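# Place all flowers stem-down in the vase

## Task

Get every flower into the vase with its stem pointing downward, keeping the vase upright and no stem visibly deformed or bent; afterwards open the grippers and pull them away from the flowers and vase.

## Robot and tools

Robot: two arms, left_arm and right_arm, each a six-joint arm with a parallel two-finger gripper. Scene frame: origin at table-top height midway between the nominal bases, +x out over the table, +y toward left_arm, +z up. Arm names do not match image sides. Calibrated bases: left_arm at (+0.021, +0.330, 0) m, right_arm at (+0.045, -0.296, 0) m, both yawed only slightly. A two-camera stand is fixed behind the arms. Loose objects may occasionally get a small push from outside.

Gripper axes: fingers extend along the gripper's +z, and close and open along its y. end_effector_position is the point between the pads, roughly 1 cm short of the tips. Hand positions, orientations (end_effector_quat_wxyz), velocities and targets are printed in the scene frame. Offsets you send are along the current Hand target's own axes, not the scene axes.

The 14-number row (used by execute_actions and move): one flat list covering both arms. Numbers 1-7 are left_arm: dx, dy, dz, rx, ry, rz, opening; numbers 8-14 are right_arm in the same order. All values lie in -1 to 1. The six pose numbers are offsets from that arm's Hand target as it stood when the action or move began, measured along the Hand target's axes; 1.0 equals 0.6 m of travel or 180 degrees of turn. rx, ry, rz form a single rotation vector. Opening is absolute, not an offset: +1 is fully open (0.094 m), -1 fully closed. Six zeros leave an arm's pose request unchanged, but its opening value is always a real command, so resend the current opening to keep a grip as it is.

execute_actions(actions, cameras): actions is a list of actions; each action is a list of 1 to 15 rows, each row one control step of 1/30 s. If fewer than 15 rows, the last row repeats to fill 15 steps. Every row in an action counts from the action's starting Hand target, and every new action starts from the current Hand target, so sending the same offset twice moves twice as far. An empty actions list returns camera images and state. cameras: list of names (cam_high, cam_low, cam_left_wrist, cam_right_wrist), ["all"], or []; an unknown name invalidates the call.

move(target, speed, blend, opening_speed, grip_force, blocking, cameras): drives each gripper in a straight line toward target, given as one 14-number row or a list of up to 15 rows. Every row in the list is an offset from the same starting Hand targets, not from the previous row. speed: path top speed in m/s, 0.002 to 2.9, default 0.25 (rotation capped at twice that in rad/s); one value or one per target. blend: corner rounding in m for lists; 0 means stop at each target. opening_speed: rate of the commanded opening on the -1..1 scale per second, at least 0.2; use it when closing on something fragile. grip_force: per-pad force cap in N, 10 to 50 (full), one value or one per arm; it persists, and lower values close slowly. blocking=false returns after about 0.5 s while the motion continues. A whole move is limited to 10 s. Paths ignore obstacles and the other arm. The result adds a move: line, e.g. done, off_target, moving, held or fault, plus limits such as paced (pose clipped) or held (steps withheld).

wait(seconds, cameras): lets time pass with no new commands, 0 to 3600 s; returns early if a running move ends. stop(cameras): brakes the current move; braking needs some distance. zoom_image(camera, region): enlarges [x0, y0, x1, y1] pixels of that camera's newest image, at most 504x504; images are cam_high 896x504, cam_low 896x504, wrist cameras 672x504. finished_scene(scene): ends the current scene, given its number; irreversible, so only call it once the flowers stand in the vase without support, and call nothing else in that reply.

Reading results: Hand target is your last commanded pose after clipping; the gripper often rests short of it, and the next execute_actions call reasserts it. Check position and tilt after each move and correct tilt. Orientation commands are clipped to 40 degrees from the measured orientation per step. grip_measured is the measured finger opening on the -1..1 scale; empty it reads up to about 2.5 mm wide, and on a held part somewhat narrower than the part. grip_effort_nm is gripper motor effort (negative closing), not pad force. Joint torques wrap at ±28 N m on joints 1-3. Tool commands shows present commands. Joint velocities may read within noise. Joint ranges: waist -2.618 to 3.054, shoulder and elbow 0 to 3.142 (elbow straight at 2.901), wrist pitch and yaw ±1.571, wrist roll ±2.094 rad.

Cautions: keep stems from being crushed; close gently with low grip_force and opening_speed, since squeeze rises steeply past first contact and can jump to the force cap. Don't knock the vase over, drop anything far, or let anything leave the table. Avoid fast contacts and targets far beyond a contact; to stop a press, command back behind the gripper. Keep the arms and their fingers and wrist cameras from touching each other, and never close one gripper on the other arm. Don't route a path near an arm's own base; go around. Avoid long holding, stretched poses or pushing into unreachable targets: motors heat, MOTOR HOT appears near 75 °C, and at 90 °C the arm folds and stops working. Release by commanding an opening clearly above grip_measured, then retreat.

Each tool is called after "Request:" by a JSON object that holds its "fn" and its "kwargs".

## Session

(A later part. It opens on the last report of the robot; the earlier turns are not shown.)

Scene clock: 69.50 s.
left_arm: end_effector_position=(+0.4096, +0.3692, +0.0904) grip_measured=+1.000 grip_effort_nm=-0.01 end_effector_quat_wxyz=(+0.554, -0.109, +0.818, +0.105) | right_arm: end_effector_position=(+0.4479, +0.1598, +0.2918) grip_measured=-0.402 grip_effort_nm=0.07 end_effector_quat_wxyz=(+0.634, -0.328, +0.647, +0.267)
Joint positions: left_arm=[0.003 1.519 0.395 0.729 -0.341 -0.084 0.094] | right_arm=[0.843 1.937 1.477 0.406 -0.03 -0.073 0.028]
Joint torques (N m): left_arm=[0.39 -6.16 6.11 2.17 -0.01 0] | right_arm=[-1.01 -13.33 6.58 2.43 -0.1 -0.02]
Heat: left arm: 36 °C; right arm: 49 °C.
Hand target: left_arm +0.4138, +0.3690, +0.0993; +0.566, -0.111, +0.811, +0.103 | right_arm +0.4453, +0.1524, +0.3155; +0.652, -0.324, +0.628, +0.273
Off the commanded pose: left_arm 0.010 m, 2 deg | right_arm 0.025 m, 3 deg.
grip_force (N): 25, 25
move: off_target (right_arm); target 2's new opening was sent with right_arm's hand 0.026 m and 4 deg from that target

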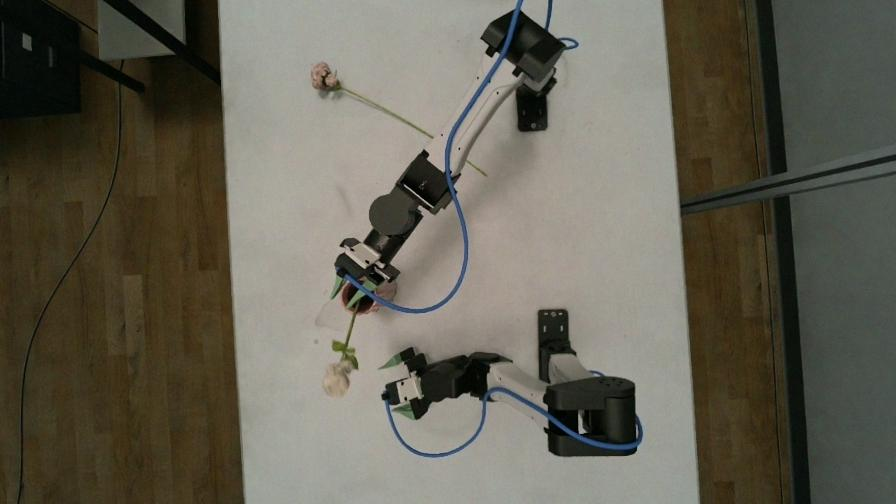

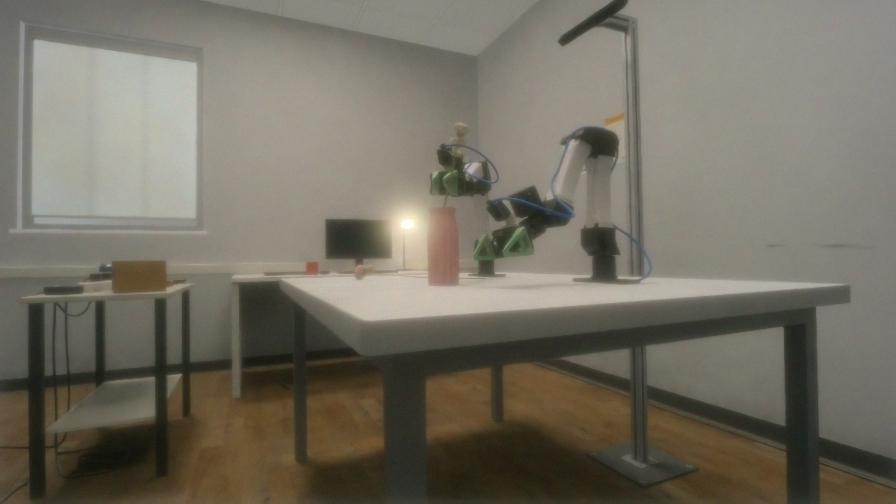

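Request:
{"fn": "move", "kwargs": {"target": [[0,0,0,0,0,0,1,0,0,-0.3,0,0,0,-0.2],[0,0,0,0,0,0,1,0.331,-0.269,-0.56,0.334,0.424,0.366,-0.1]], "speed": [0.2,0.4], "blend": 0.03, "cameras": ["cam_high","cam_low","cam_right_wrist"]}}

Scene clock: 80.47 s.
left_arm: end_effector_position=(+0.4096, +0.3692, +0.0904) grip_measured=+1.000 grip_effort_nm=-0.01 end_effector_quat_wxyz=(+0.554, -0.109, +0.818, +0.105) | right_arm: end_effector_position=(+0.3572, -0.2209, +0.1252) grip_measured=-0.102 grip_effort_nm=0.07 end_effector_quat_wxyz=(-0.004, +0.260, +0.966, -0.010)
Joint positions: left_arm=[0.003 1.519 0.395 0.729 -0.341 -0.084 0.094] | right_arm=[0.247 1.773 1.537 -1.351 0.014 0.767 0.042]
Joint torques (N m): left_arm=[0.34 -6.17 6.06 2.16 -0.01 0.02] | right_arm=[-0.59 -6.71 8.96 0.29 -0.04 0.18]
Heat: left arm: 37 °C; right arm: 51 °C.
Hand target: left_arm +0.4138, +0.3690, +0.0993; +0.566, -0.111, +0.811, +0.103 | right_arm +0.3647, -0.2184, +0.1301; +0.000, +0.267, +0.964, +0.000
Off the commanded pose: left_arm 0.010 m, 2 deg | right_arm 0.009 m, 1 deg.
grip_force (N): 25, 25
move: done

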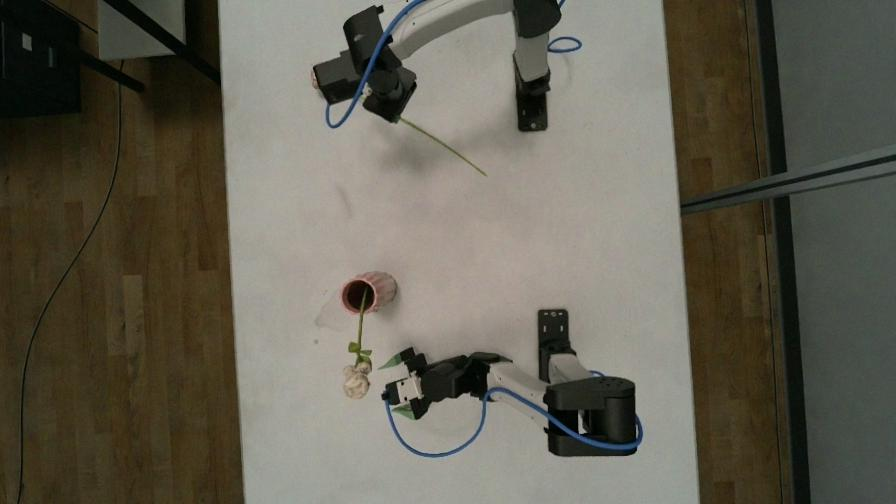

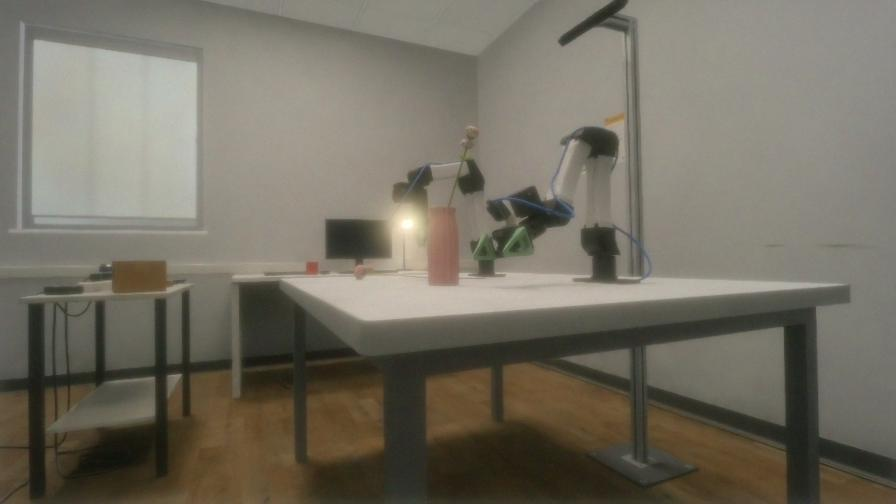

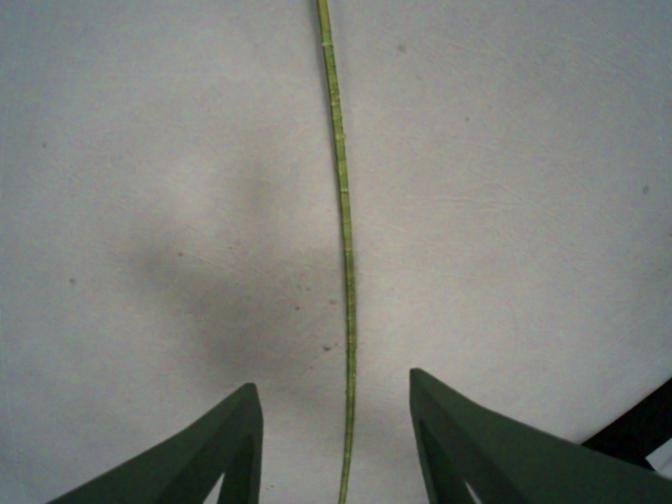

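Request:
{"fn": "move", "kwargs": {"target": [[0,0,0,0,0,0,1,0,-0.013,0.204,0,0,0,-0.1],[0,0,0,0,0,0,1,0,-0.013,0.204,0,0,0,-1],[0,0,0,0,0,0,1,0,-0.013,-0.2,0,0,0,-1],[0,0,0,0,0,0,1,0.191,0.367,-0.617,-0.348,-0.407,-0.348,-1]], "speed": [0.15,0.1,0.25,0.35], "blend": [0,0,0.05,0], "cameras": ["cam_high","cam_low","cam_right_wrist"]}}

Request:
{"fn": "zoom_image", "kwargs": {"camera": "cam_high", "region": [280, 150, 440, 310]}}

Request:
{"fn": "zoom_image", "kwargs": {"camera": "cam_low", "region": [340, 0, 560, 300]}}

Scene clock: 97.63 s.
left_arm: end_effector_position=(+0.4096, +0.3692, +0.0904) grip_measured=+1.000 grip_effort_nm=-0.01 end_effector_quat_wxyz=(+0.554, -0.109, +0.818, +0.105) | right_arm: end_effector_position=(+0.3779, +0.0240, +0.5008) grip_measured=-0.908 grip_effort_nm=-0.59 end_effector_quat_wxyz=(+0.637, -0.293, +0.649, +0.295)
Joint positions: left_arm=[0.003 1.519 0.395 0.729 -0.341 -0.084 0.094] | right_arm=[0.714 1.485 1.776 -0.304 -0.149 0.007 0.004]
Joint torques (N m): left_arm=[0.34 -6.16 6.09 2.17 -0.02 0] | right_arm=[0.02 -5.11 5.67 2.46 -0.14 -0.04]
Heat: left arm: 38 °C; right arm: 47 °C.
Hand target: left_arm +0.4138, +0.3690, +0.0993; +0.566, -0.111, +0.811, +0.103 | right_arm +0.3793, +0.0296, +0.5002; +0.641, -0.300, +0.641, +0.299
Off the commanded pose: left_arm 0.010 m, 2 deg | right_arm 0.006 m, 1 deg.
grip_force (N): 25, 25
move: done

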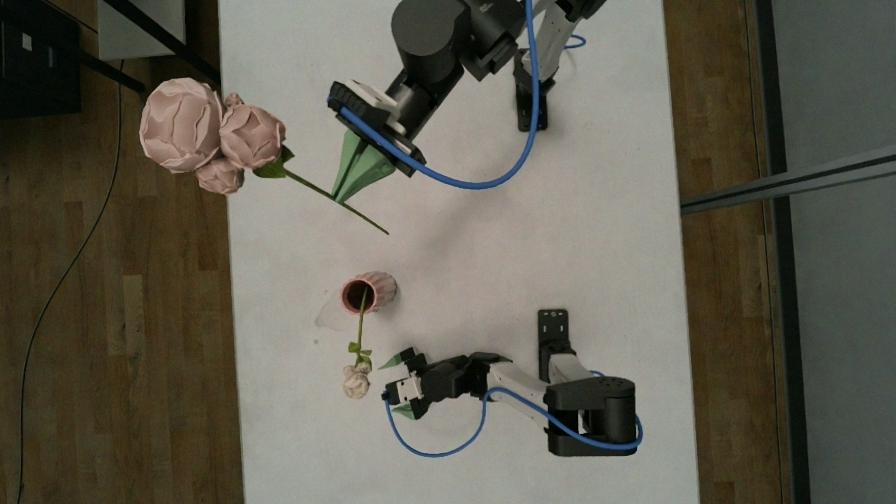

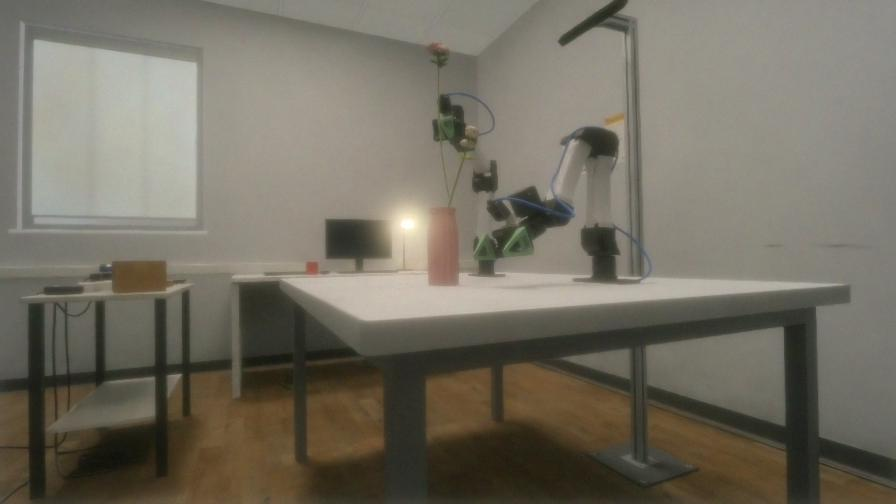

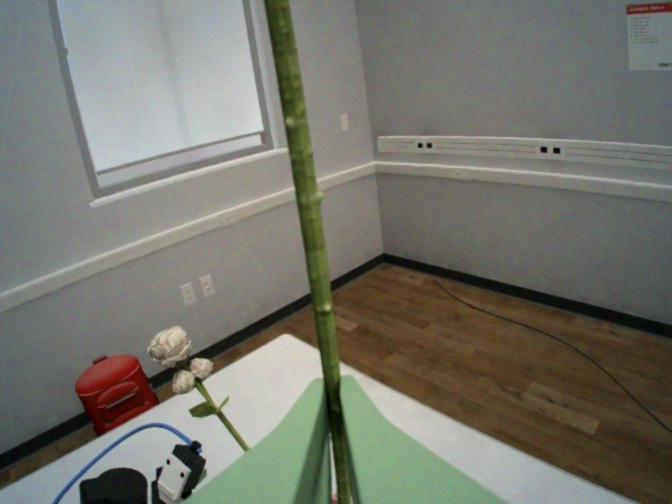

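Scaled by 3.150.

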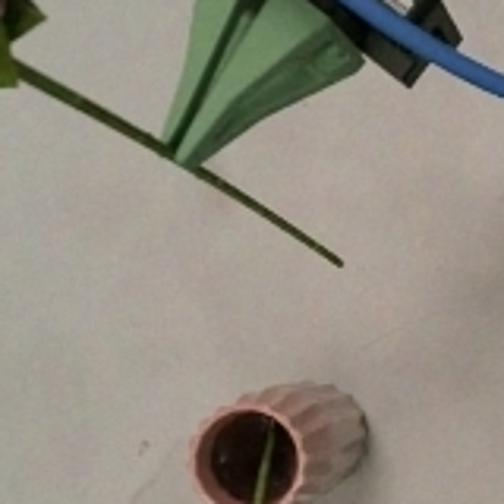

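Scaled by 1.680.

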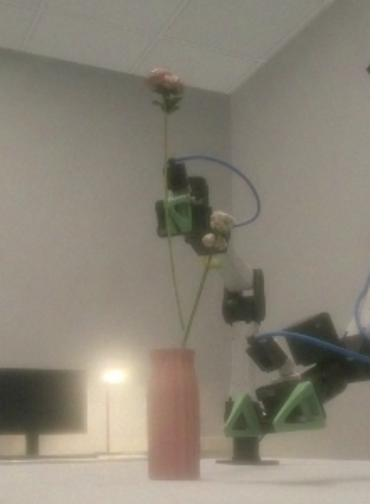

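Request:
{"fn": "move", "kwargs": {"target": [0,0,0,0,0,0,1,-0.033,0.050,0.208,0,0,-0.03,-1], "cameras": ["cam_high","cam_low"]}}

Request:
{"fn": "zoom_image", "kwargs": {"camera": "cam_high", "region": [280, 200, 440, 340]}}

Request:
{"fn": "zoom_image", "kwargs": {"camera": "cam_low", "region": [340, 0, 560, 300]}}

Scene clock: 104.07 s.
left_arm: end_effector_position=(+0.4096, +0.3692, +0.0904) grip_measured=+1.000 grip_effort_nm=-0.01 end_effector_quat_wxyz=(+0.554, -0.109, +0.818, +0.105) | right_arm: end_effector_position=(+0.4359, +0.1433, +0.5118) grip_measured=-0.908 grip_effort_nm=-0.59 end_effector_quat_wxyz=(+0.644, -0.333, +0.633, +0.272)
Joint positions: left_arm=[0.003 1.519 0.395 0.729 -0.341 -0.084 0.094] | right_arm=[0.83 2.19 2.797 -0.63 -0.059 -0.087 0.004]
Joint torques (N m): left_arm=[0.35 -6.13 6.08 2.16 -0.03 0.01] | right_arm=[0.42 -9.16 8.28 2.3 0.16 -0.03]
Heat: left arm: 38 °C; right arm: 46 °C.
Hand target: left_arm +0.4138, +0.3690, +0.0993; +0.566, -0.111, +0.811, +0.103 | right_arm +0.4364, +0.1446, +0.5198; +0.654, -0.330, +0.626, +0.269
Off the commanded pose: left_arm 0.010 m, 2 deg | right_arm 0.008 m, 1 deg.
grip_force (N): 25, 25
move: done

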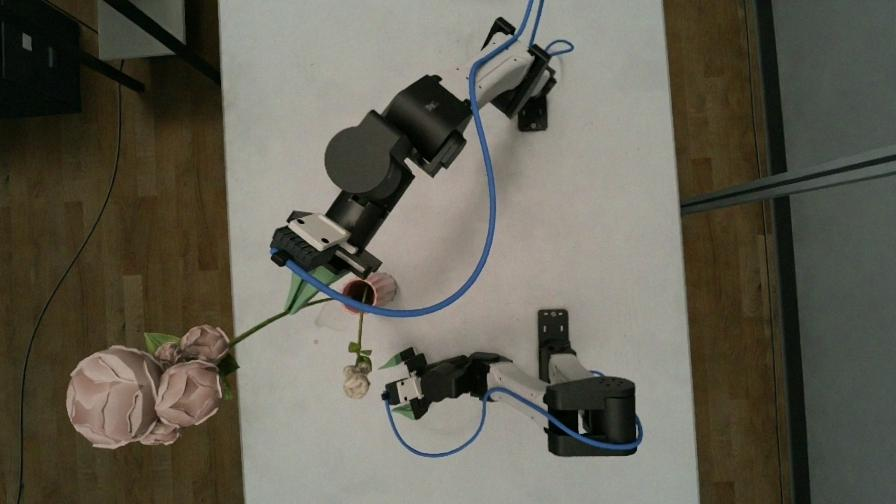

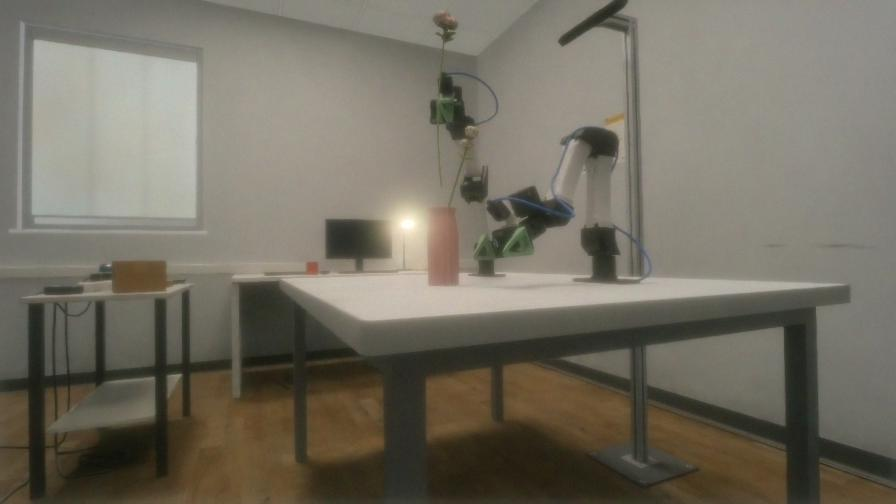

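Scaled by 3.150.

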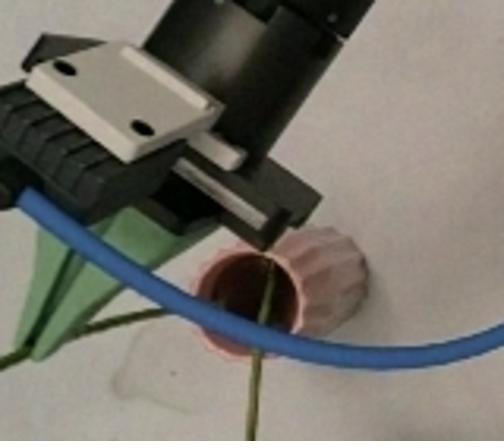

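Scaled by 1.680.

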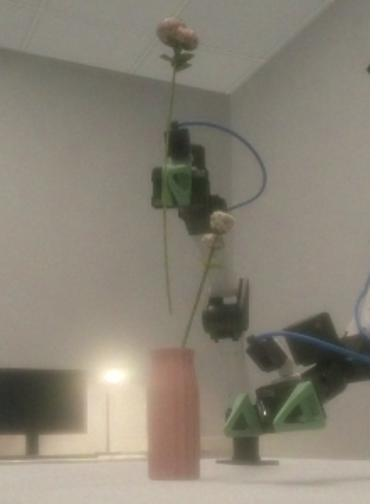

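Request:
{"fn": "move", "kwargs": {"target": [0,0,0,0,0,0,1,0.08,0.006,0.0,0,0,0,-1], "speed": 0.12, "cameras": ["cam_high","cam_low"]}}

Request:
{"fn": "zoom_image", "kwargs": {"camera": "cam_high", "region": [280, 200, 440, 340]}}

Request:
{"fn": "zoom_image", "kwargs": {"camera": "cam_low", "region": [340, 0, 560, 300]}}

Scene clock: 108.73 s.
left_arm: end_effector_position=(+0.4096, +0.3692, +0.0904) grip_measured=+1.000 grip_effort_nm=-0.01 end_effector_quat_wxyz=(+0.554, -0.109, +0.818, +0.105) | right_arm: end_effector_position=(+0.4434, +0.1514, +0.4455) grip_measured=-0.908 grip_effort_nm=-0.59 end_effector_quat_wxyz=(+0.630, -0.340, +0.645, +0.265)
Joint positions: left_arm=[0.003 1.519 0.395 0.729 -0.341 -0.084 0.094] | right_arm=[0.83 1.968 2.155 -0.252 -0.059 -0.091 0.004]
Joint torques (N m): left_arm=[0.32 -6.17 6.11 2.16 -0.02 0.01] | right_arm=[0.18 -12.78 6.71 2.51 0.14 0.02]
Heat: left arm: 38 °C; right arm: 47 °C.
Hand target: left_arm +0.4138, +0.3690, +0.0993; +0.566, -0.111, +0.811, +0.103 | right_arm +0.4371, +0.1440, +0.4716; +0.654, -0.330, +0.626, +0.269
Off the commanded pose: left_arm 0.010 m, 2 deg | right_arm 0.028 m, 4 deg.
grip_force (N): 25, 25
move: off_target (right_arm)

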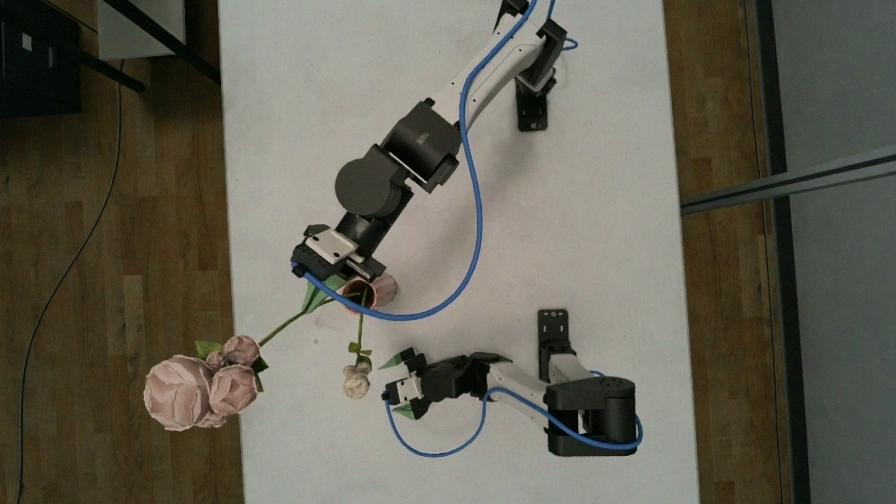

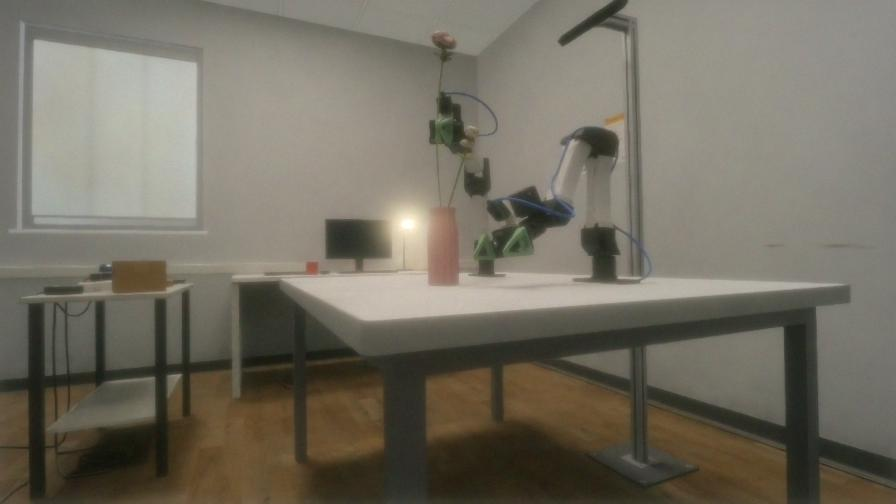

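Scaled by 3.150.

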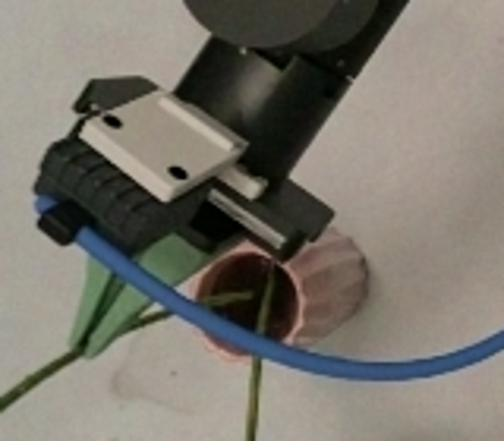

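Scaled by 1.680.

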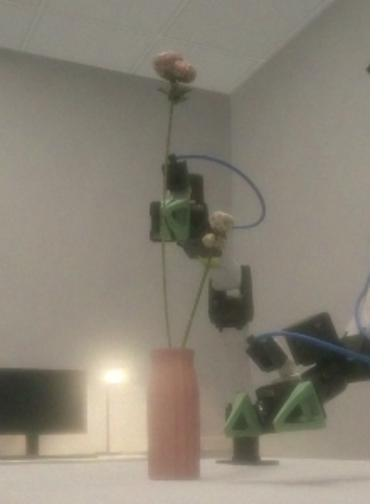

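Request:
{"fn": "move", "kwargs": {"target": [[0,0,0,0,0,0,1,0.25,0.022,0.004,0,0,0,-1],[0,0,0,0,0,0,1,0.25,0.022,0.004,0,0,0,-0.5]], "speed": 0.12, "cameras": ["cam_high","cam_low","cam_right_wrist"]}}

Scene clock: 112.60 s.
left_arm: end_effector_position=(+0.4096, +0.3692, +0.0904) grip_measured=+1.000 grip_effort_nm=-0.01 end_effector_quat_wxyz=(+0.554, -0.109, +0.818, +0.105) | right_arm: end_effector_position=(+0.4422, +0.1501, +0.3031) grip_measured=-0.502 grip_effort_nm=0.07 end_effector_quat_wxyz=(+0.637, -0.338, +0.639, +0.268)
Joint positions: left_arm=[0.003 1.519 0.395 0.729 -0.341 -0.084 0.094] | right_arm=[0.83 1.888 1.449 0.394 -0.059 -0.091 0.023]
Joint torques (N m): left_arm=[0.34 -6.17 6.09 2.16 -0.01 0.01] | right_arm=[-0.05 -12.29 6.56 2.44 0.11 0.01]
Heat: left arm: 39 °C; right arm: 48 °C.
Hand target: left_arm +0.4138, +0.3690, +0.0993; +0.566, -0.111, +0.811, +0.103 | right_arm +0.4394, +0.1451, +0.3211; +0.654, -0.330, +0.626, +0.269
Off the commanded pose: left_arm 0.010 m, 2 deg | right_arm 0.019 m, 3 deg.
grip_force (N): 25, 25
move: off_target (right_arm); target 2's new opening was sent with right_arm's hand 0.021 m and 3 deg from that target

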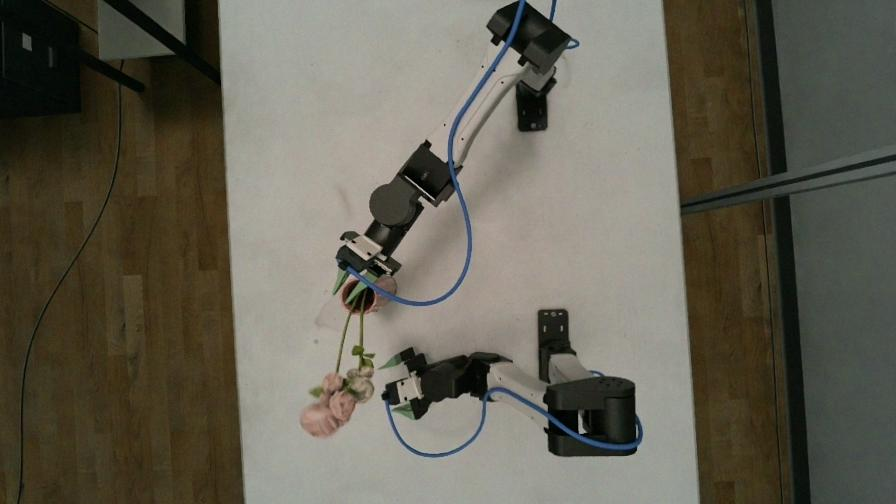

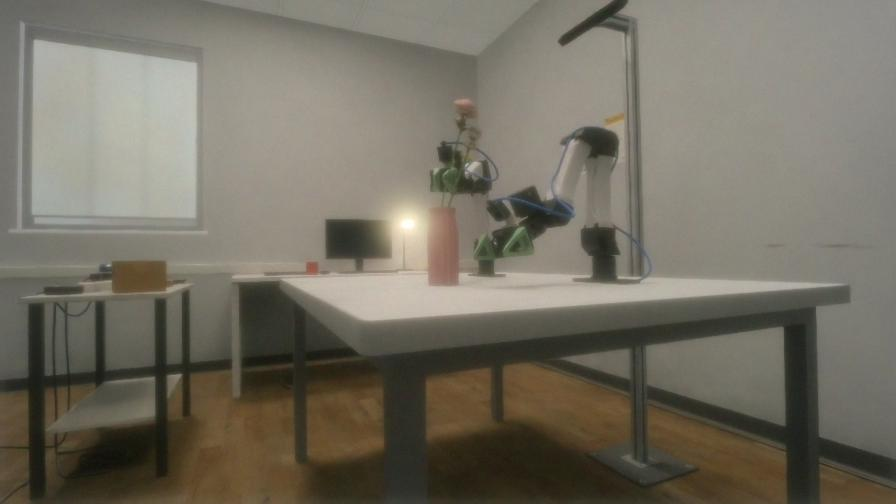

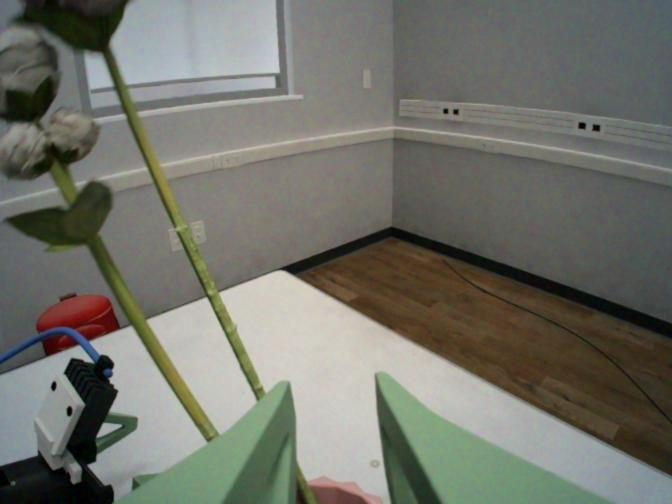

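Request:
{"fn": "move", "kwargs": {"target": [0,0,0,0,0,0,1,0,0,-0.38,0,0,0,-0.5], "speed": 0.2, "cameras": ["cam_high","cam_low"]}}

Scene clock: 115.33 s.
left_arm: end_effector_position=(+0.4096, +0.3692, +0.0904) grip_measured=+1.000 grip_effort_nm=-0.01 end_effector_quat_wxyz=(+0.554, -0.109, +0.818, +0.105) | right_arm: end_effector_position=(+0.2945, -0.0274, +0.3215) grip_measured=-0.502 grip_effort_nm=0.07 end_effector_quat_wxyz=(+0.652, -0.327, +0.630, +0.267)
Joint positions: left_arm=[0.003 1.519 0.395 0.729 -0.341 -0.084 0.094] | right_arm=[0.783 0.952 0.691 0.253 -0.091 -0.091 0.023]
Joint torques (N m): left_arm=[0.36 -6.16 6.11 2.17 -0.01 0.01] | right_arm=[-1.03 -3.48 6.22 2.23 -0.12 0.01]
Heat: left arm: 39 °C; right arm: 48 °C.
Hand target: left_arm +0.4138, +0.3690, +0.0993; +0.566, -0.111, +0.811, +0.103 | right_arm +0.2931, -0.0298, +0.3214; +0.654, -0.330, +0.626, +0.269
Off the commanded pose: left_arm 0.010 m, 2 deg | right_arm 0.003 m, 1 deg.
grip_force (N): 25, 25
move: done

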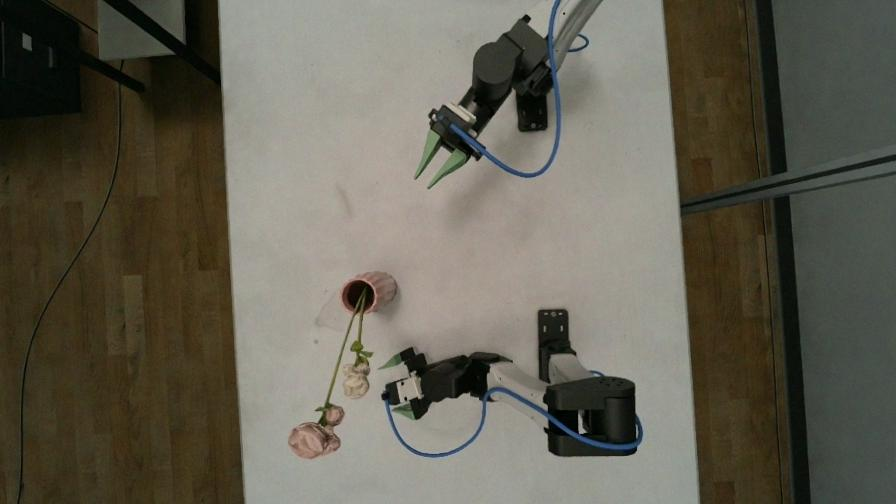

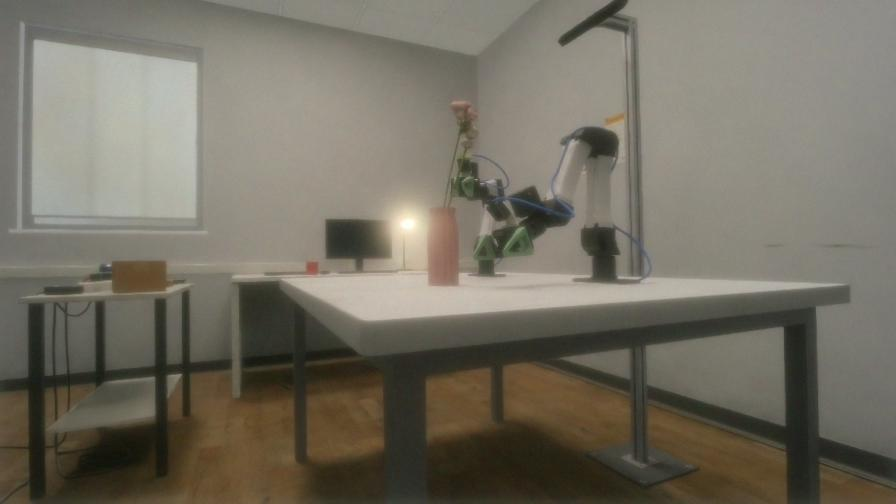

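Both flowers in, stable.

Request:
{"fn": "finished_scene", "kwargs": {"scene": 2}}

The scene is finished: the task was done.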